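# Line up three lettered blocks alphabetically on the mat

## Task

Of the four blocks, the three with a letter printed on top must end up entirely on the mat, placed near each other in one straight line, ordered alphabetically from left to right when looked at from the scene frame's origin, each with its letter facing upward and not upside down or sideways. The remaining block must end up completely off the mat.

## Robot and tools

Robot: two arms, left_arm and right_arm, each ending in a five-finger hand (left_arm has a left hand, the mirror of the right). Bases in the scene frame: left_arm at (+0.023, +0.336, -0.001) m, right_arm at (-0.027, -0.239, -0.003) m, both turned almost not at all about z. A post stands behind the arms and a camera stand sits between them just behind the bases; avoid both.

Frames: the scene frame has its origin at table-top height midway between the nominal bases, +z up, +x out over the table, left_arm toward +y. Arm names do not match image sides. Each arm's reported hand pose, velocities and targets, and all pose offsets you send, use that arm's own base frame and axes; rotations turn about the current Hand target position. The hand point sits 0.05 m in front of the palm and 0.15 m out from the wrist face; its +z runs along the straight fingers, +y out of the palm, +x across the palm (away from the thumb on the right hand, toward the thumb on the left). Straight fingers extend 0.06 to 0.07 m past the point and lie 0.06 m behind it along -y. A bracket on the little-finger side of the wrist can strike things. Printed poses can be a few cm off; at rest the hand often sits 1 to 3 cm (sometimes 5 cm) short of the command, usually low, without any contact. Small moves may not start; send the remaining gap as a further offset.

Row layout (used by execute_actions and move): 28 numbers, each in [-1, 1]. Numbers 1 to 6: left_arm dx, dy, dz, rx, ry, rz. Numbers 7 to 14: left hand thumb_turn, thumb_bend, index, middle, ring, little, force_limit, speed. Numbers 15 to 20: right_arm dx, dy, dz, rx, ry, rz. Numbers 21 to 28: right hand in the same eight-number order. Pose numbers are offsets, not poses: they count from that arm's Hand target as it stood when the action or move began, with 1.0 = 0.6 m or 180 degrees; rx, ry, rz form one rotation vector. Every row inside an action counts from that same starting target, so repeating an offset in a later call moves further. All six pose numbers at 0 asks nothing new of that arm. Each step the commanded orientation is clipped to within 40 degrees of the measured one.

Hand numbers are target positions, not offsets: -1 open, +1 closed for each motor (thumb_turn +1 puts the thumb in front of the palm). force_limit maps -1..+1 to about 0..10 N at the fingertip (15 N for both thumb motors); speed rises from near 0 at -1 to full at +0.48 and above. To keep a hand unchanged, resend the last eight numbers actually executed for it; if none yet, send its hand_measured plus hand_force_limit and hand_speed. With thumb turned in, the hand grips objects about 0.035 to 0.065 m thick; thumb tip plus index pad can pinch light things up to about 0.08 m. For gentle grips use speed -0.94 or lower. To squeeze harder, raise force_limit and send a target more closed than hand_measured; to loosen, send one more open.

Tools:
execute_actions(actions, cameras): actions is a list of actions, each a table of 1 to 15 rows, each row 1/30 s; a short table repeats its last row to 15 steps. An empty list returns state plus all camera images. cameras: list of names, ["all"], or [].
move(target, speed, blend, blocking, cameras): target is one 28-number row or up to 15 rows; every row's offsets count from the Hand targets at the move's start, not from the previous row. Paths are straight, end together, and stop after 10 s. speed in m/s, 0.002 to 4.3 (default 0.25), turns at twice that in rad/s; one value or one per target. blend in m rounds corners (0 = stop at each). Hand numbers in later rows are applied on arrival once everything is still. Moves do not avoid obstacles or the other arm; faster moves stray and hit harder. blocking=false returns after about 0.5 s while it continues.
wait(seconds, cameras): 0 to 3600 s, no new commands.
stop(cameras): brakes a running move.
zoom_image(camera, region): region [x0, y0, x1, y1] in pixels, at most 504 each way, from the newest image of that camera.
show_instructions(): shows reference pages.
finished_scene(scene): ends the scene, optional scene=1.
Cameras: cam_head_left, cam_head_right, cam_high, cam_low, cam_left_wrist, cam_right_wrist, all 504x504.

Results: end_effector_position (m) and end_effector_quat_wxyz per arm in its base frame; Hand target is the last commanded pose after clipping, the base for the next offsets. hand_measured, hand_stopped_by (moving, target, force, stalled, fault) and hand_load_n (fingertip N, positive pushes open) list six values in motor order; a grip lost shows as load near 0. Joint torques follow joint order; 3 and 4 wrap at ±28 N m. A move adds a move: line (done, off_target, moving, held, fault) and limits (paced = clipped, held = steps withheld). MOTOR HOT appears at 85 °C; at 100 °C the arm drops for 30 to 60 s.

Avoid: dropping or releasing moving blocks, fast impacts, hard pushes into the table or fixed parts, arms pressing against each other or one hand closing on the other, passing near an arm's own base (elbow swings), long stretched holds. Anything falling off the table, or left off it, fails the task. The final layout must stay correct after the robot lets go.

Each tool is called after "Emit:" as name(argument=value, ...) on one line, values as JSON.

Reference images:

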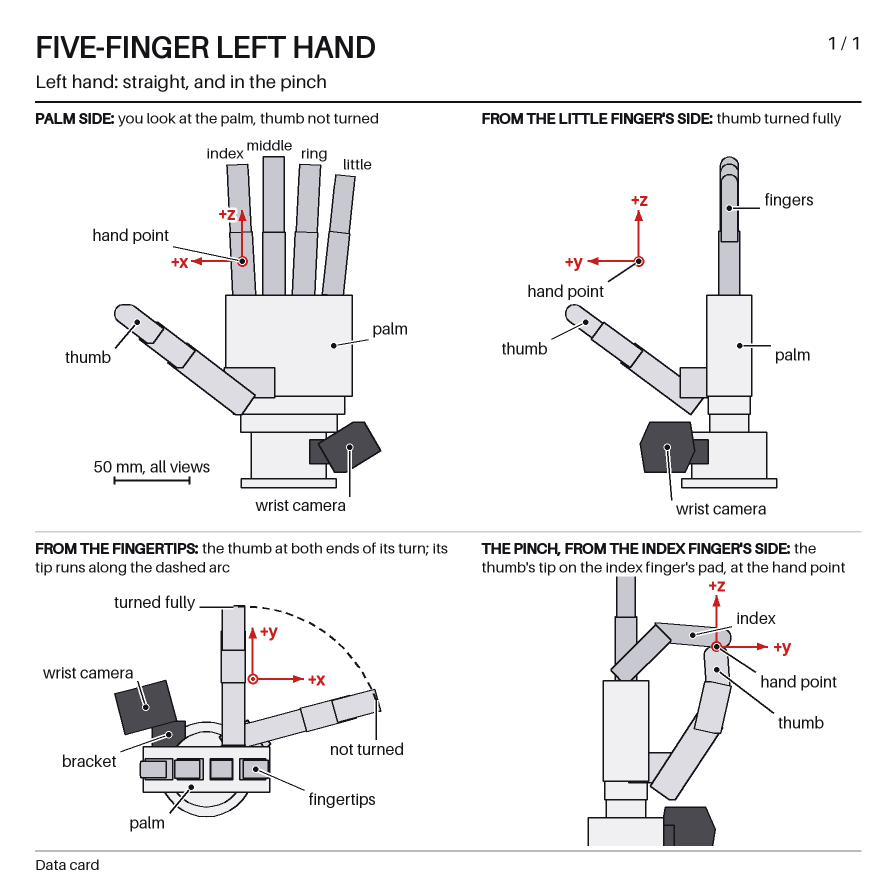

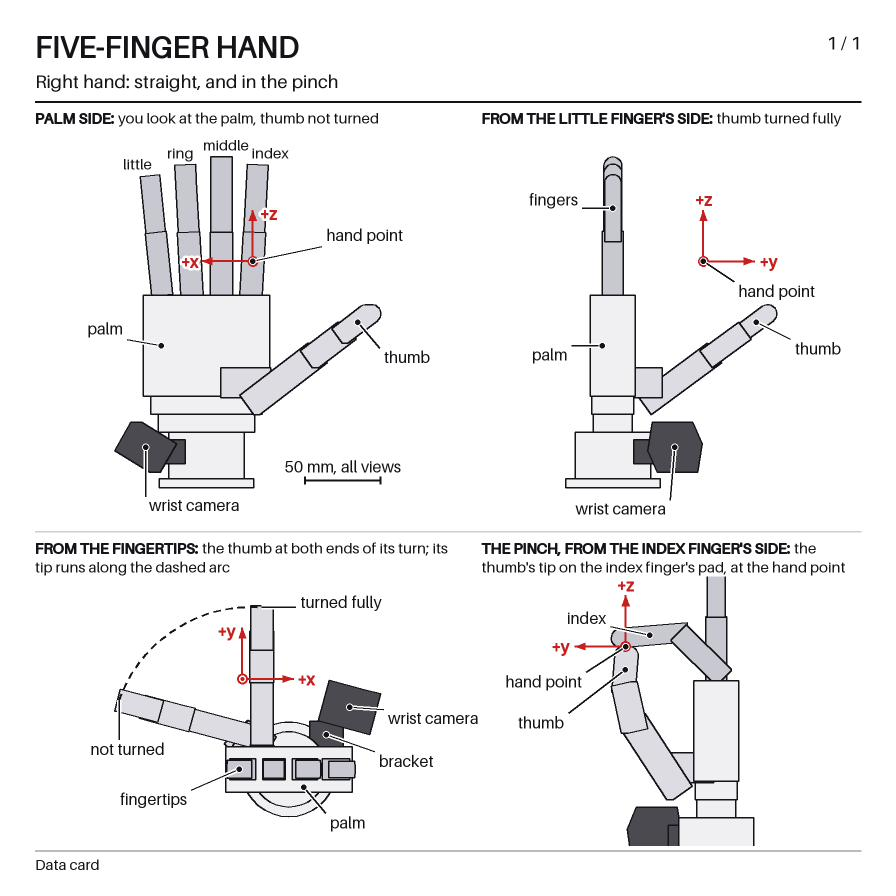

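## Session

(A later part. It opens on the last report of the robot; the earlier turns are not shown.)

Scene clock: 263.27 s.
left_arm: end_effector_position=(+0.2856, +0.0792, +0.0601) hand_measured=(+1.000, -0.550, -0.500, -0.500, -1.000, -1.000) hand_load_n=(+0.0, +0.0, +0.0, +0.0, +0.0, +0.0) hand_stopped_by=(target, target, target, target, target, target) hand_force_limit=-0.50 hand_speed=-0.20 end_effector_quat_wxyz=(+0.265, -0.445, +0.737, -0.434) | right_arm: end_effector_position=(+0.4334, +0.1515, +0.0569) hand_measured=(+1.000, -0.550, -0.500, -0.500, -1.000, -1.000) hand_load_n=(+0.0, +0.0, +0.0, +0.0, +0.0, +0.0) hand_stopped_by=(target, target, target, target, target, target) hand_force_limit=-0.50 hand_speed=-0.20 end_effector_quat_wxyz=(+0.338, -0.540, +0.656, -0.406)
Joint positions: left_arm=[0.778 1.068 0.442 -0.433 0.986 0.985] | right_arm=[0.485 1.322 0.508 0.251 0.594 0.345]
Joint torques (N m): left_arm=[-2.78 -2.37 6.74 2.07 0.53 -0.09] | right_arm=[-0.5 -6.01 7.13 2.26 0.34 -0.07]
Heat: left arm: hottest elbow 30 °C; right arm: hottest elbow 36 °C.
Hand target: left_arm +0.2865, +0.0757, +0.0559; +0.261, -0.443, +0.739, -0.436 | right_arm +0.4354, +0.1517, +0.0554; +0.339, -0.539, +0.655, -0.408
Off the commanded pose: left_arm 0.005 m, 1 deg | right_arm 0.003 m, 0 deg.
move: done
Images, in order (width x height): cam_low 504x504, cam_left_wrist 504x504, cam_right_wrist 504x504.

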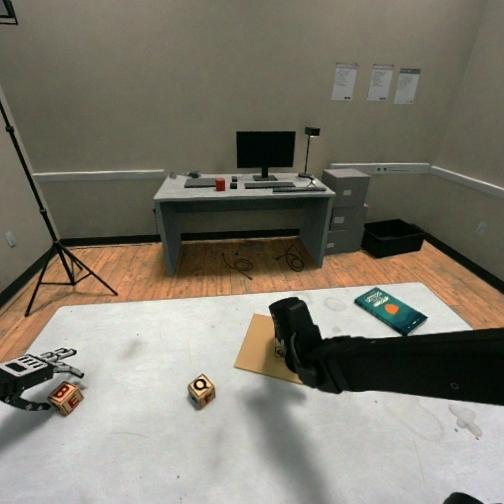

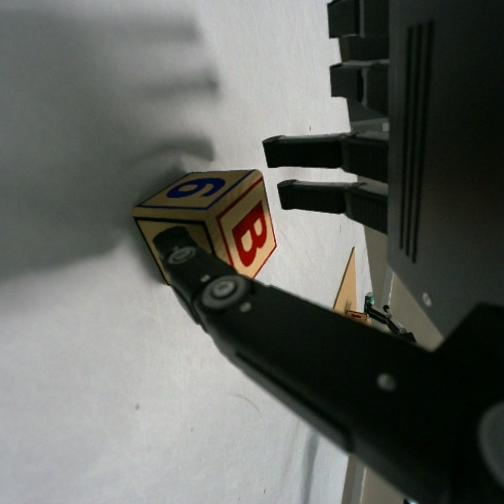

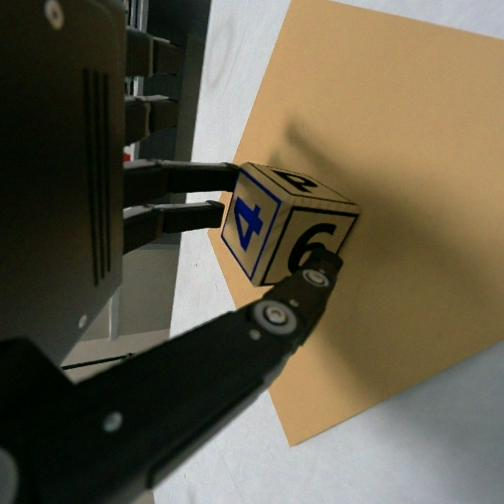

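Emit:
move(target=[[-0.011,-0.0205,0.05,0,0,0,1,-0.55,-0.5,-0.5,-1,-1,-0.5,-0.2,0,0,0,0,0,0,1,0,-0.25,-0.25,-1,-1,-0.5,-0.85],[-0.011,-0.0205,-0.002,0,0,0,1,-0.55,-0.5,-0.5,-1,-1,-0.5,-0.2,0,0,0,0,0,0,1,0,-0.25,-0.25,-1,-1,-0.5,-0.85]], cameras=["cam_left_wrist","cam_right_wrist","cam_low"], speed=0.08)

Emit:
zoom_image(camera="cam_low", region=[0, 330, 100, 430])

Emit:
zoom_image(camera="cam_right_wrist", region=[180, 120, 380, 300])

Scene clock: 276.87 s.
left_arm: end_effector_position=(+0.2787, +0.0663, +0.0580) hand_measured=(+1.000, -0.550, -0.500, -0.500, -1.000, -1.000) hand_load_n=(+0.0, +0.0, +0.0, +0.0, +0.0, +0.0) hand_stopped_by=(target, target, target, target, target, target) hand_force_limit=-0.50 hand_speed=-0.20 end_effector_quat_wxyz=(+0.265, -0.445, +0.737, -0.435) | right_arm: end_effector_position=(+0.4337, +0.1517, +0.0573) hand_measured=(+1.000, -0.380, -0.250, -0.250, -1.000, -1.000) hand_load_n=(+0.5, +4.0, +1.5, +2.0, +0.0, +0.0) hand_stopped_by=(target, force, target, target, target, target) hand_force_limit=-0.50 hand_speed=-0.85 end_effector_quat_wxyz=(+0.338, -0.539, +0.656, -0.406)
Joint positions: left_arm=[0.759 1.02 0.405 -0.423 0.977 0.957] | right_arm=[0.485 1.322 0.508 0.253 0.594 0.345]
Joint torques (N m): left_arm=[-2.73 -1.73 6.93 2.1 0.52 -0.1] | right_arm=[-0.5 -5.89 7.2 2.28 0.33 -0.06]
Heat: left arm: hottest elbow 29 °C; right arm: hottest elbow 34 °C.
Hand target: left_arm +0.2799, +0.0634, +0.0548; +0.261, -0.443, +0.739, -0.436 | right_arm +0.4354, +0.1517, +0.0554; +0.339, -0.539, +0.655, -0.408
Off the commanded pose: left_arm 0.004 m, 0 deg | right_arm 0.003 m, 0 deg.
move: done
Images, in order (width x height): cam_low 504x504, cam_left_wrist 504x504, cam_right_wrist 504x504.

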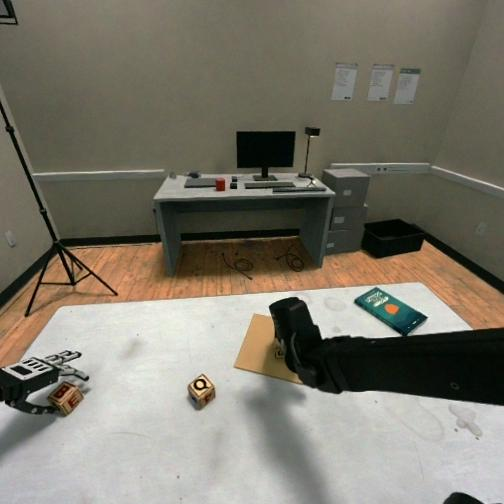

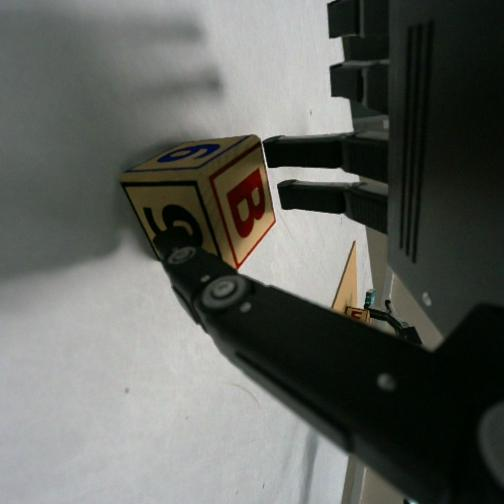

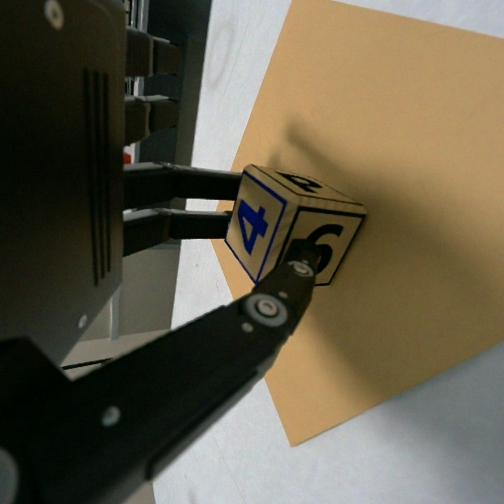

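Scaled by 5.040 from the camera's image (finer frame: 720x720).

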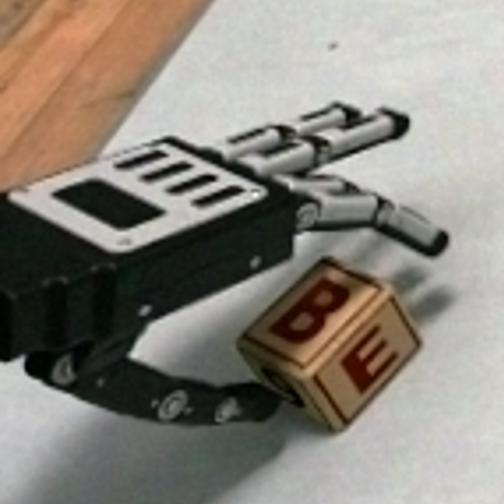

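Scaled by 2.520 from the camera's image (finer frame: 720x720).

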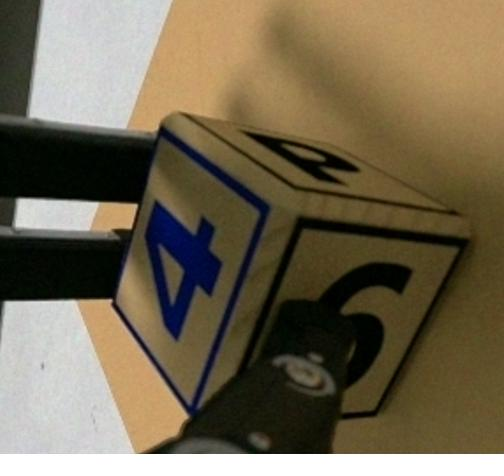

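Emit:
move(target=[[0,0,0,0,0,0,1,0,-0.25,-0.25,-1,-1,-0.5,-0.85,0.0,0,0.02,0,0,0,1,0,-0.25,-0.25,-1,-1,-0.5,-0.85],[0,0,0.13,0,0,0,1,0,-0.25,-0.25,-1,-1,-0.5,-0.85,0,0,0.15,0,0,0,1,0,-0.25,-0.25,-1,-1,-0.5,-0.85]], cameras=["cam_left_wrist","cam_right_wrist","cam_low","cam_high"], speed=0.08)

Emit:
zoom_image(camera="cam_low", region=[230, 280, 350, 400])

Scene clock: 292.10 s.
left_arm: end_effector_position=(+0.2692, +0.0567, +0.1127) hand_measured=(+1.000, -0.388, -0.250, -0.250, -1.000, -1.000) hand_load_n=(+0.0, +3.5, +1.5, +1.5, +0.0, +0.0) hand_stopped_by=(target, force, target, target, target, target) hand_force_limit=-0.50 hand_speed=-0.85 end_effector_quat_wxyz=(+0.245, -0.458, +0.734, -0.438) | right_arm: end_effector_position=(+0.4230, +0.1461, +0.1228) hand_measured=(+1.000, -0.380, -0.250, -0.250, -1.000, -1.000) hand_load_n=(+0.5, +3.5, +1.5, +2.0, +0.0, +0.0) hand_stopped_by=(target, force, target, target, target, target) hand_force_limit=-0.50 hand_speed=-0.85 end_effector_quat_wxyz=(+0.324, -0.548, +0.658, -0.403)
Joint positions: left_arm=[0.756 0.884 0.506 -0.701 0.973 0.949] | right_arm=[0.485 1.129 0.598 -0.064 0.594 0.345]
Joint torques (N m): left_arm=[-2.55 -2.55 11.47 0.94 0.65 -0.04] | right_arm=[-0.38 -6.01 11.77 1.31 0.36 -0.07]
Heat: left arm: hottest elbow 30 °C; right arm: hottest elbow 33 °C.
Hand target: left_arm +0.2799, +0.0635, +0.1328; +0.261, -0.443, +0.739, -0.436 | right_arm +0.4354, +0.1517, +0.1455; +0.339, -0.539, +0.655, -0.408
Off the commanded pose: left_arm 0.024 m, 3 deg | right_arm 0.026 m, 2 deg.
move: off_target (left_arm, right_arm)
Images, in order (width x height): cam_high 504x504, cam_low 504x504, cam_left_wrist 504x504, cam_right_wrist 504x504.

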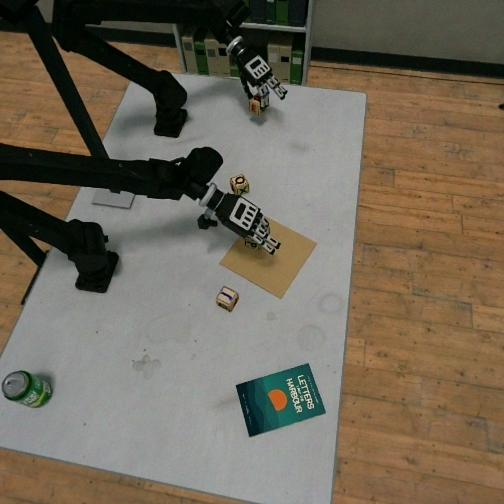

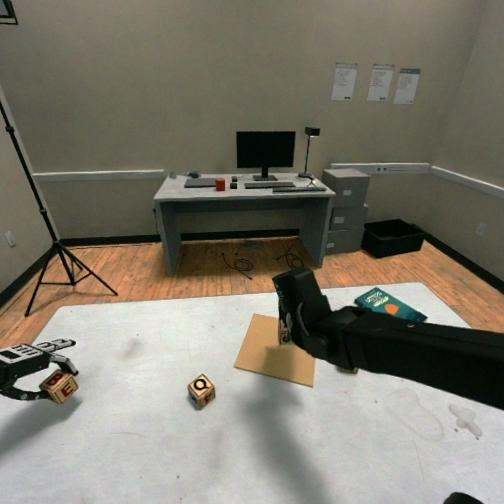

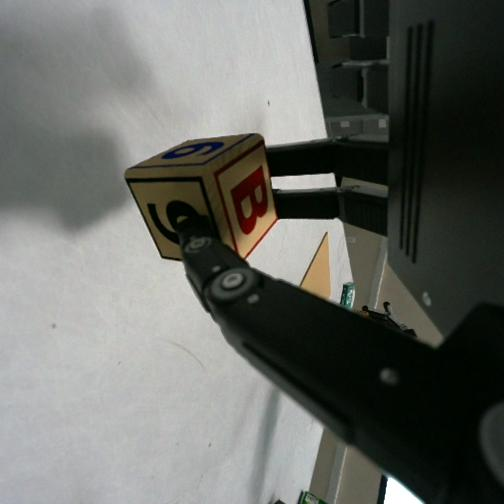

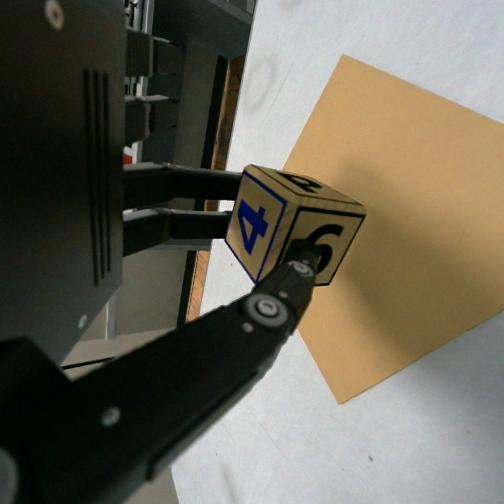

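Scaled by 4.200 from the camera's image (finer frame: 720x720).

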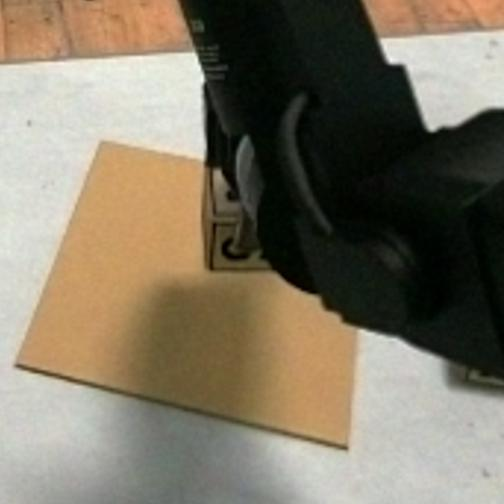

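Emit:
move(target=[[0.203,-0.729,0.062,0,0,0.16,1,0,-0.25,-0.25,-1,-1,-0.5,-0.85,-0.107,-0.465,0.025,0,0,0,1,0,-0.25,-0.25,-1,-1,-0.5,-0.85],[0.203,-0.729,0.062,0,0,0.16,1,0,-0.25,-0.25,-1,-1,-0.5,-0.85,-0.107,-0.465,-0.14,0,0,0,1,0,-0.25,-0.25,-1,-1,-0.5,-0.85]], cameras=["all"], speed=0.12)

Scene clock: 319.87 s.
left_arm: end_effector_position=(+0.3938, -0.3577, +0.1531) hand_measured=(+1.000, -0.388, -0.250, -0.250, -1.000, -1.000) hand_load_n=(+0.0, +3.5, +2.0, +1.5, +0.0, +0.0) hand_stopped_by=(target, force, target, target, target, target) hand_force_limit=-0.50 hand_speed=-0.85 end_effector_quat_wxyz=(-0.364, +0.612, -0.613, +0.343) | right_arm: end_effector_position=(+0.3677, -0.1224, +0.0578) hand_measured=(+1.000, -0.380, -0.250, -0.250, -1.000, -1.000) hand_load_n=(+0.0, +4.0, +1.0, +2.0, +0.0, +0.0) hand_stopped_by=(target, force, target, target, target, target) hand_force_limit=-0.50 hand_speed=-0.85 end_effector_quat_wxyz=(+0.337, -0.540, +0.660, -0.399)
Joint positions: left_arm=[-0.915 1.388 0.955 -0.343 -0.777 -0.573] | right_arm=[-0.525 1.105 0.339 0.269 -0.304 -0.144]
Joint torques (N m): left_arm=[-2.49 -9.82 11.92 1.43 -0.66 -0.12] | right_arm=[-0.85 -3.55 7.9 2.58 -0.32 -0.08]
Heat: left arm: hottest elbow 33 °C; right arm: hottest elbow 36 °C.
Hand target: left_arm +0.4015, -0.3740, +0.1700; -0.361, +0.613, -0.605, +0.357 | right_arm +0.3711, -0.1273, +0.0615; +0.339, -0.539, +0.655, -0.408
Off the commanded pose: left_arm 0.025 m, 2 deg | right_arm 0.007 m, 1 deg.
move: off_target (left_arm)

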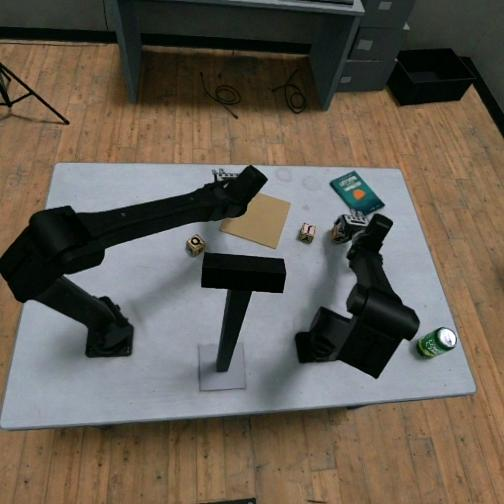

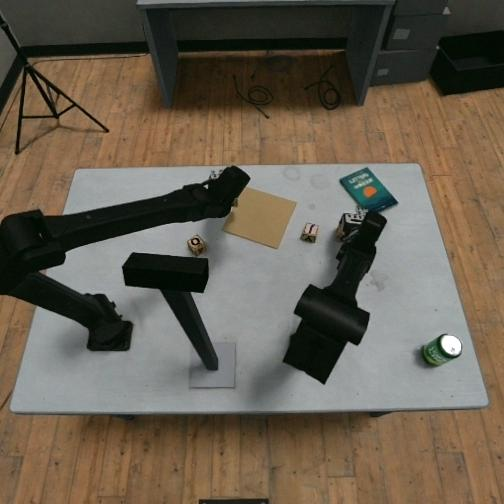

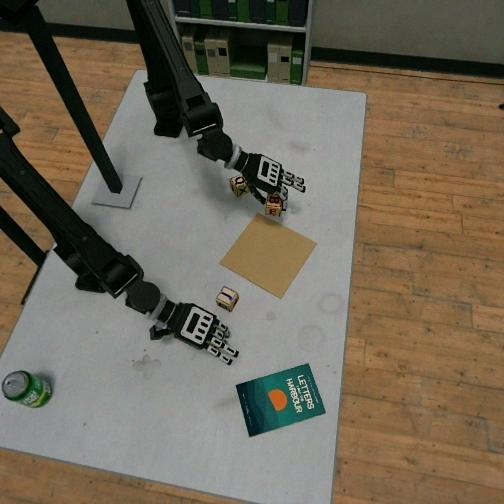

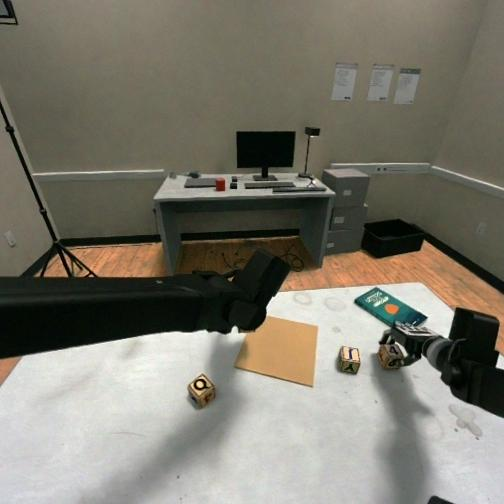

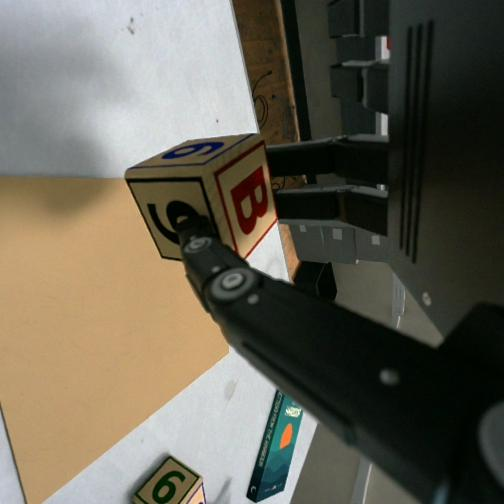

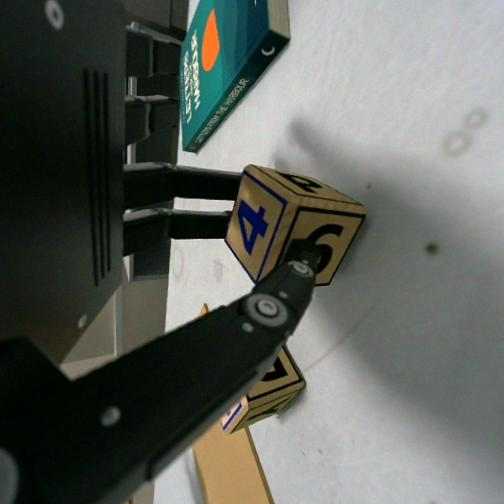

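Emit:
zoom_image(camera="cam_low", region=[320, 320, 440, 420])

Emit:
zoom_image(camera="cam_low", region=[180, 240, 340, 400])

Scaled by 4.200 from the camera's image (finer frame: 720x720).

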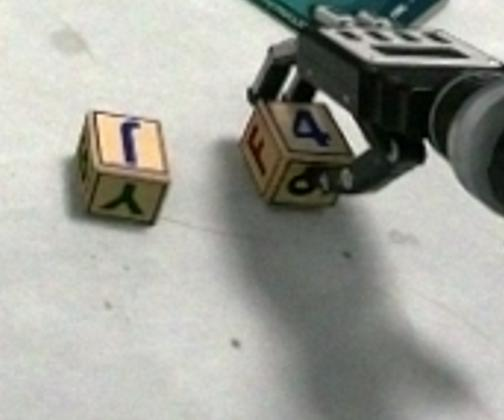

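Scaled by 3.150 from the camera's image (finer frame: 720x720).

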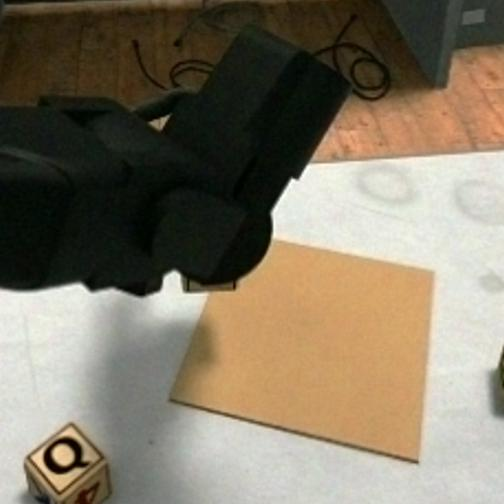

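Emit:
move(target=[[0.0,0.0,-0.09,0,0,0,1,0,-0.25,-0.25,-1,-1,-0.5,-0.85,-0.067,-0.15,0.05,0,0,0,1,0,-0.25,-0.25,-1,-1,-0.5,-0.85],[0.0,0.0,-0.117,0,0,0,1,0,-0.25,-0.25,-1,-1,-0.5,-0.85,-0.067,-0.15,0.0,0,0,0,1,0,-0.25,-0.25,-1,-1,-0.5,-0.85]], cameras=["all"], speed=0.1)

Emit:
zoom_image(camera="cam_low", region=[360, 330, 504, 450])

Emit:
zoom_image(camera="cam_low", region=[180, 240, 340, 400])

Emit:
zoom_image(camera="cam_high", region=[180, 150, 340, 310])

Scene clock: 331.07 s.
left_arm: end_effector_position=(+0.4024, -0.3689, +0.1039) hand_measured=(+1.000, -0.388, -0.250, -0.250, -1.000, -1.000) hand_load_n=(+0.0, +3.5, +1.5, +1.0, +0.0, +0.0) hand_stopped_by=(target, force, target, target, target, target) hand_force_limit=-0.50 hand_speed=-0.85 end_effector_quat_wxyz=(-0.363, +0.613, -0.607, +0.353) | right_arm: end_effector_position=(+0.3301, -0.2127, +0.0611) hand_measured=(+1.000, -0.380, -0.250, -0.250, -1.000, -1.000) hand_load_n=(+0.0, +4.0, +1.5, +2.0, +0.0, -0.5) hand_stopped_by=(target, force, target, target, target, target) hand_force_limit=-0.50 hand_speed=-0.85 end_effector_quat_wxyz=(+0.340, -0.538, +0.659, -0.401)
Joint positions: left_arm=[-0.915 1.488 0.901 -0.168 -0.778 -0.574] | right_arm=[-0.879 1.195 0.425 0.193 -0.611 -0.338]
Joint torques (N m): left_arm=[-2.43 -10.81 7.5 2.73 -0.64 -0.11] | right_arm=[-0.97 -4.31 7.46 2.33 -0.49 -0.1]
Heat: left arm: hottest elbow 34 °C; right arm: hottest elbow 35 °C.
Hand target: left_arm +0.4015, -0.3741, +0.0999; -0.361, +0.613, -0.605, +0.357 | right_arm +0.3310, -0.2173, +0.0616; +0.339, -0.539, +0.655, -0.408
Off the commanded pose: left_arm 0.007 m, 1 deg | right_arm 0.005 m, 1 deg.
move: done

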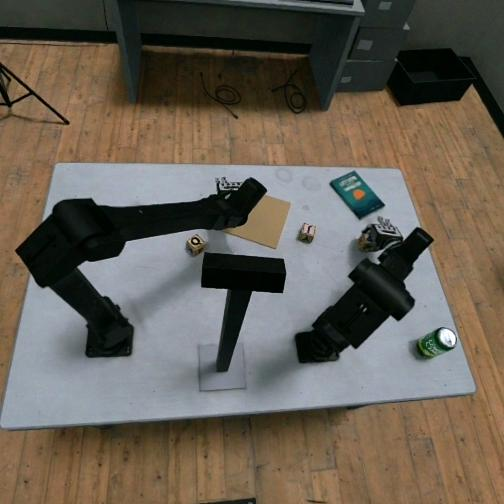

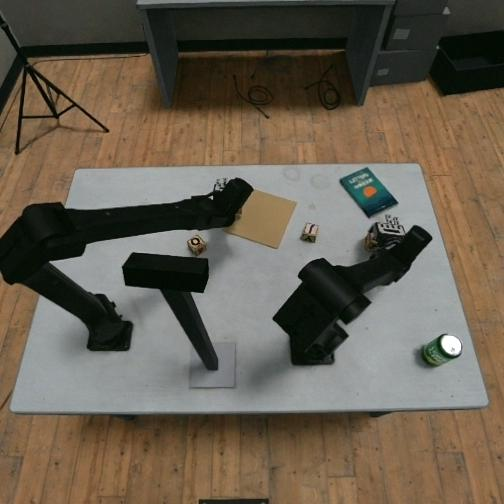

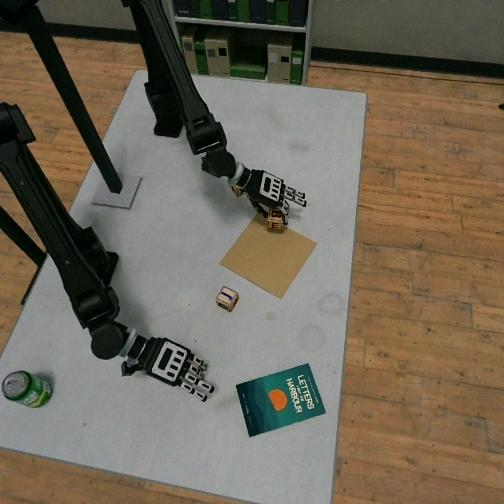

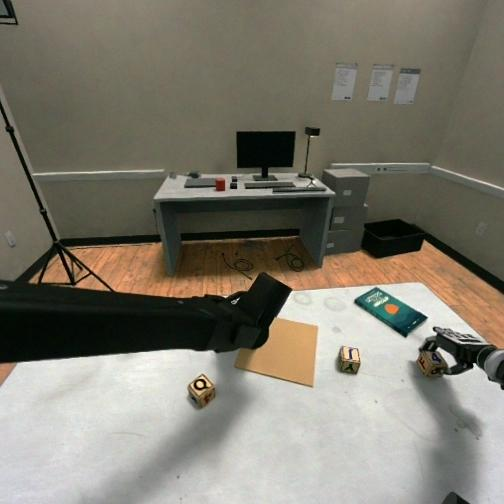

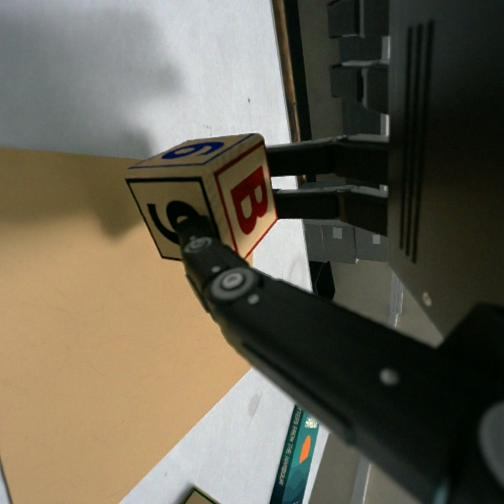

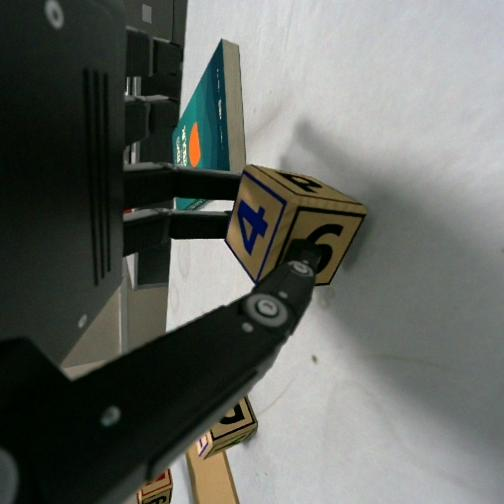

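Scaled by 3.500 from the camera's image (finer frame: 720x720).

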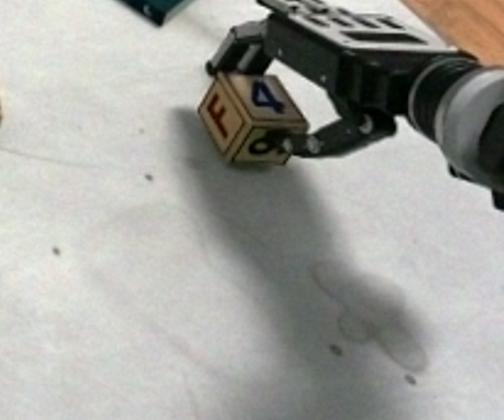

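Scaled by 3.150 from the camera's image (finer frame: 720x720).

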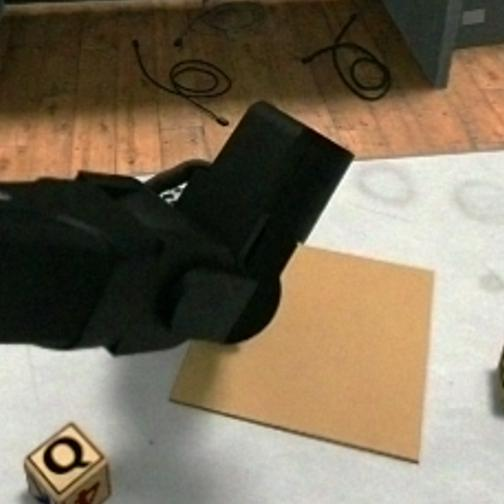

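Scaled by 3.150 from the camera's image (finer frame: 720x720).

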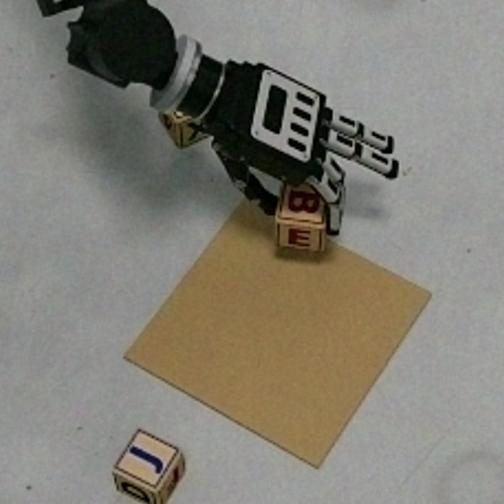

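Emit:
move(target=[0.0,0.0,-0.05,0,0,0,1,0,-0.25,-0.25,-1,-1,-0.5,-0.85,0.0,0.0,-0.007,0,0,0,1,0,-0.25,-0.25,-1,-1,-0.5,-0.85], cameras=["all"], speed=0.08)

Emit:
zoom_image(camera="cam_low", region=[400, 330, 480, 400])

Emit:
zoom_image(camera="cam_high", region=[180, 150, 340, 310])

Scene clock: 338.83 s.
left_arm: end_effector_position=(+0.4025, -0.3686, +0.0724) hand_measured=(+1.000, -0.388, -0.250, -0.250, -1.000, -1.000) hand_load_n=(+0.0, +3.5, +1.5, +1.5, -0.5, +0.0) hand_stopped_by=(target, force, target, target, target, target) hand_force_limit=-0.50 hand_speed=-0.85 end_effector_quat_wxyz=(-0.363, +0.613, -0.607, +0.351) | right_arm: end_effector_position=(+0.3305, -0.2132, +0.0583) hand_measured=(+1.000, -0.380, -0.250, -0.250, -1.000, -1.000) hand_load_n=(+0.0, +4.0, +1.5, +2.0, -0.5, +0.0) hand_stopped_by=(target, force, target, target, target, target) hand_force_limit=-0.50 hand_speed=-0.85 end_effector_quat_wxyz=(+0.340, -0.538, +0.658, -0.402)
Joint positions: left_arm=[-0.915 1.543 0.865 -0.079 -0.779 -0.575] | right_arm=[-0.879 1.205 0.42 0.212 -0.611 -0.338]
Joint torques (N m): left_arm=[-2.43 -11.58 7.06 2.67 -0.6 -0.11] | right_arm=[-0.79 -4.13 7.38 2.41 -0.47 -0.09]
Heat: left arm: hottest elbow 33 °C; right arm: hottest elbow 35 °C.
Hand target: left_arm +0.4016, -0.3741, +0.0699; -0.361, +0.613, -0.605, +0.357 | right_arm +0.3310, -0.2174, +0.0574; +0.339, -0.539, +0.655, -0.408
Off the commanded pose: left_arm 0.006 m, 1 deg | right_arm 0.004 m, 1 deg.
move: done

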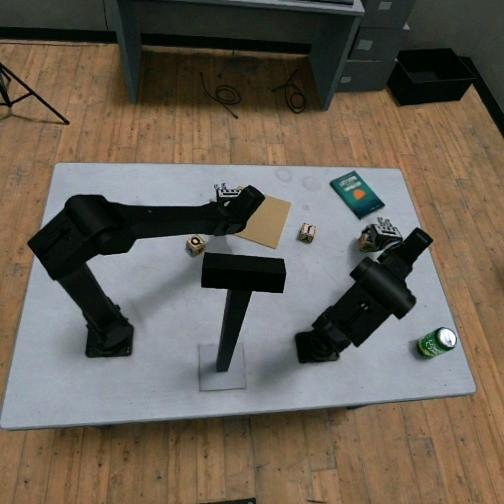

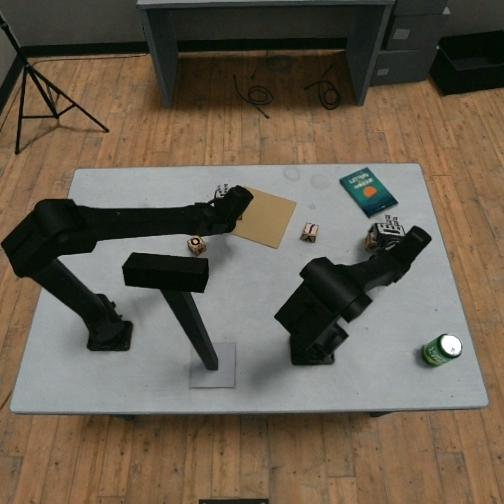

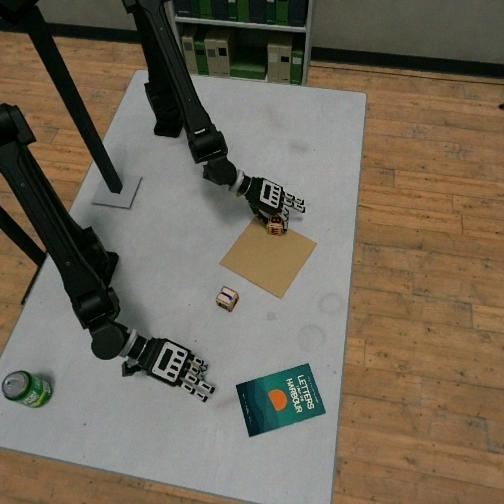

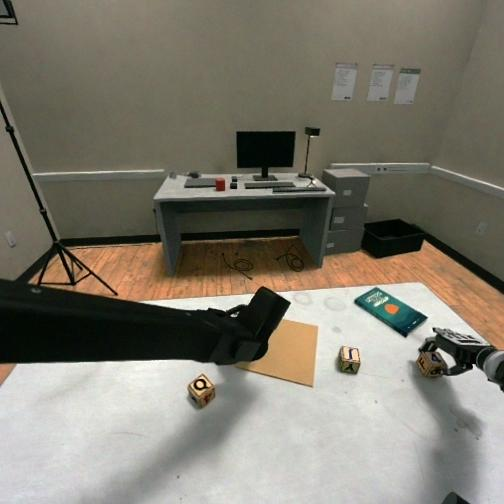

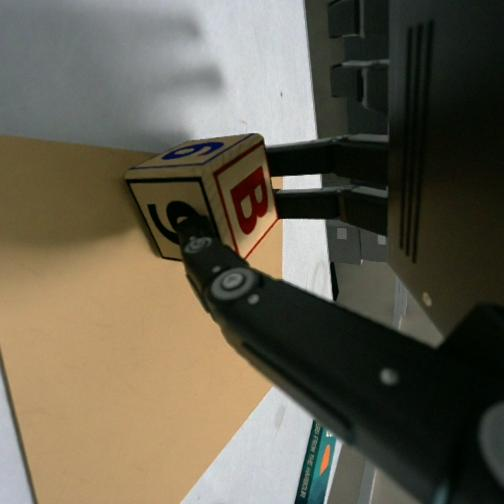

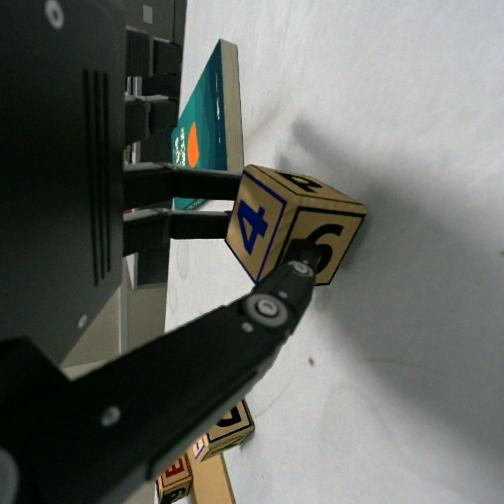

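Scaled by 6.300 from the camera's image (finer frame: 720x720).

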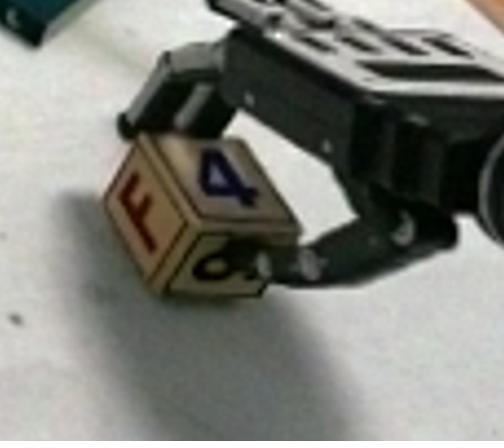

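Scaled by 3.150 from the camera's image (finer frame: 720x720).

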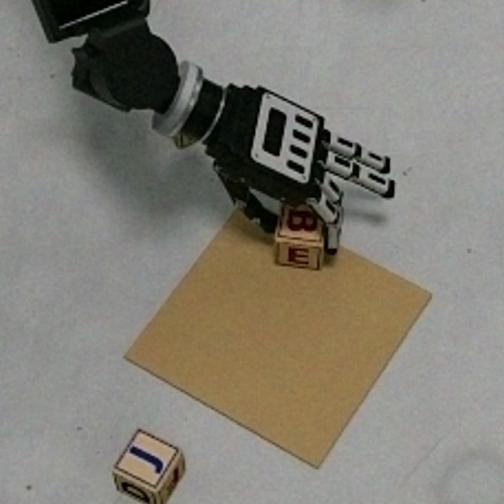

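Emit:
move(target=[[-0.01,-0.05,0.02,0,0,0,1,0,-0.25,-0.25,-1,-1,-0.5,-0.85,0.0,0.0,-0.007,0,0,0,1,0,-0.25,-0.25,-1,-1,-0.5,-0.85],[-0.01,-0.05,0.0,0,0,0,1,0,-0.25,-0.25,-1,-1,-0.5,-0.85,0.0,0.0,-0.007,0,0,0,1,0,-0.25,-0.25,-1,-1,-0.5,-0.85]], cameras=["all"], speed=0.08)

Emit:
zoom_image(camera="cam_low", region=[400, 330, 480, 400])

Emit:
zoom_image(camera="cam_high", region=[180, 150, 340, 310])

Scene clock: 349.60 s.
left_arm: end_effector_position=(+0.3898, -0.3884, +0.0694) hand_measured=(+1.000, -0.388, -0.250, -0.250, -1.000, -1.000) hand_load_n=(+0.0, +2.5, +1.0, +2.0, +0.0, +0.0) hand_stopped_by=(target, force, target, target, target, target) hand_force_limit=-0.50 hand_speed=-0.85 end_effector_quat_wxyz=(-0.365, +0.612, -0.609, +0.348) | right_arm: end_effector_position=(+0.3307, -0.2134, +0.0544) hand_measured=(+1.000, -0.380, -0.250, -0.250, -1.000, -1.000) hand_load_n=(+0.5, +3.5, +1.5, +2.0, +0.0, +0.0) hand_stopped_by=(target, force, target, target, target, target) hand_force_limit=-0.50 hand_speed=-0.85 end_effector_quat_wxyz=(+0.340, -0.538, +0.658, -0.403)
Joint positions: left_arm=[-0.967 1.572 0.899 -0.129 -0.819 -0.625] | right_arm=[-0.879 1.219 0.415 0.231 -0.611 -0.338]
Joint torques (N m): left_arm=[-2.43 -9.93 9.46 2.56 -0.52 -0.11] | right_arm=[-0.85 -4.19 7.23 2.4 -0.46 -0.09]
Heat: left arm: hottest elbow 32 °C; right arm: hottest elbow 35 °C.
Hand target: left_arm +0.3954, -0.4040, +0.0697; -0.361, +0.613, -0.605, +0.357 | right_arm +0.3311, -0.2174, +0.0532; +0.339, -0.539, +0.655, -0.408
Off the commanded pose: left_arm 0.017 m, 1 deg | right_arm 0.004 m, 1 deg.
move: off_target (left_arm)

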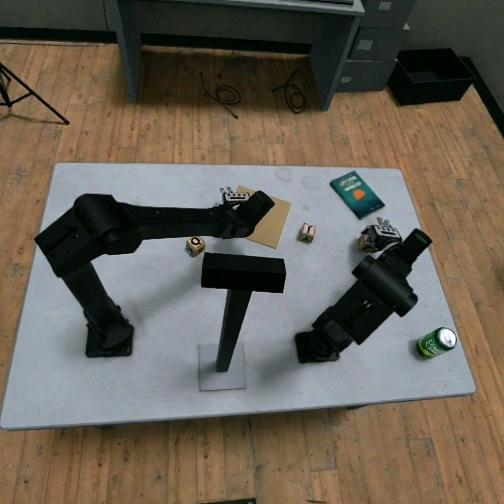

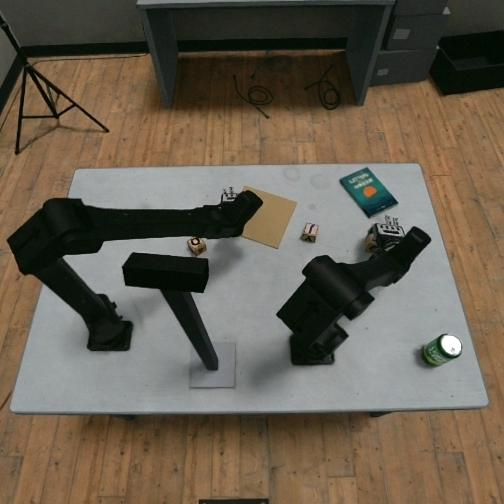

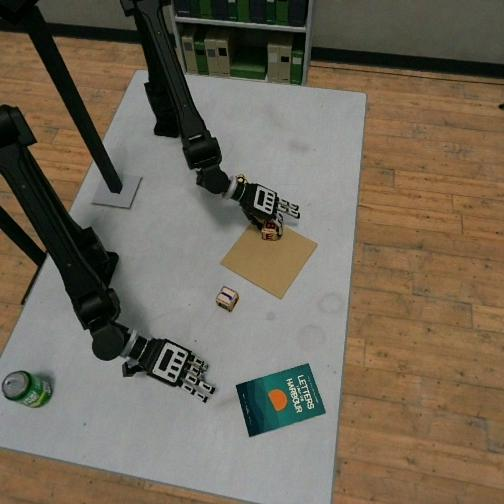

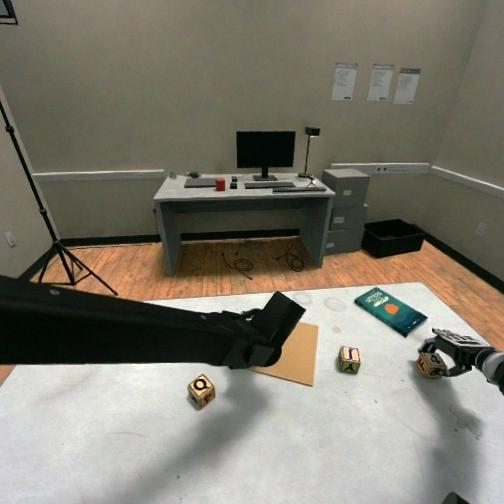

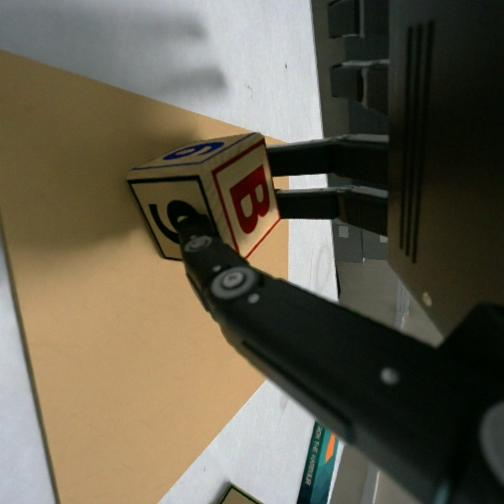

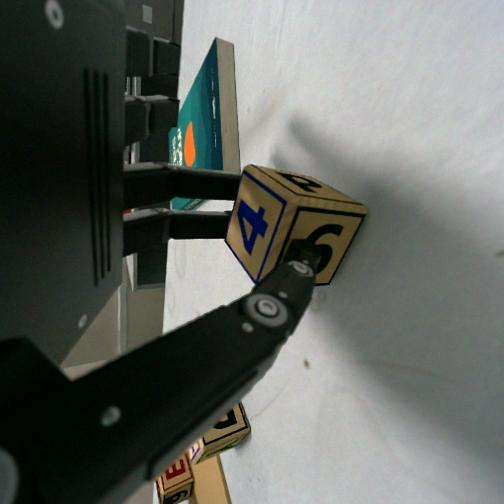

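Scaled by 6.300 from the camera's image (finer frame: 720x720).

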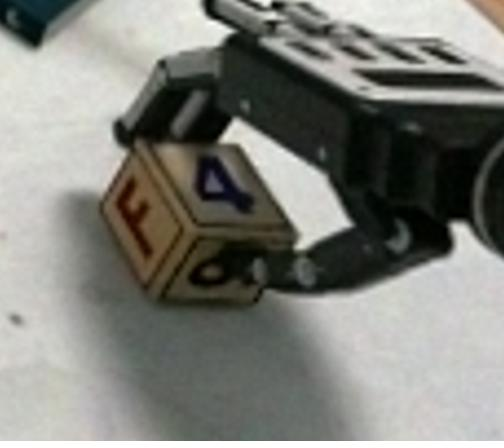

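Scaled by 3.150 from the camera's image (finer frame: 720x720).

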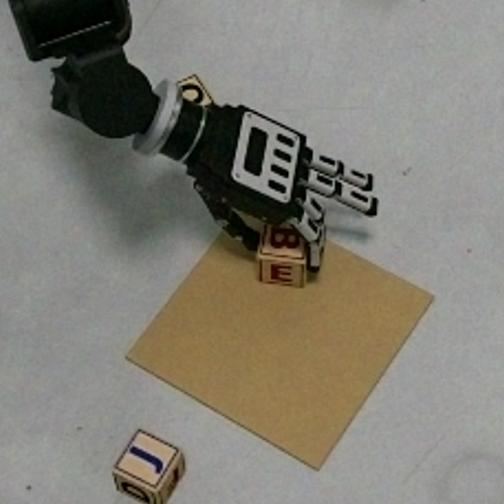

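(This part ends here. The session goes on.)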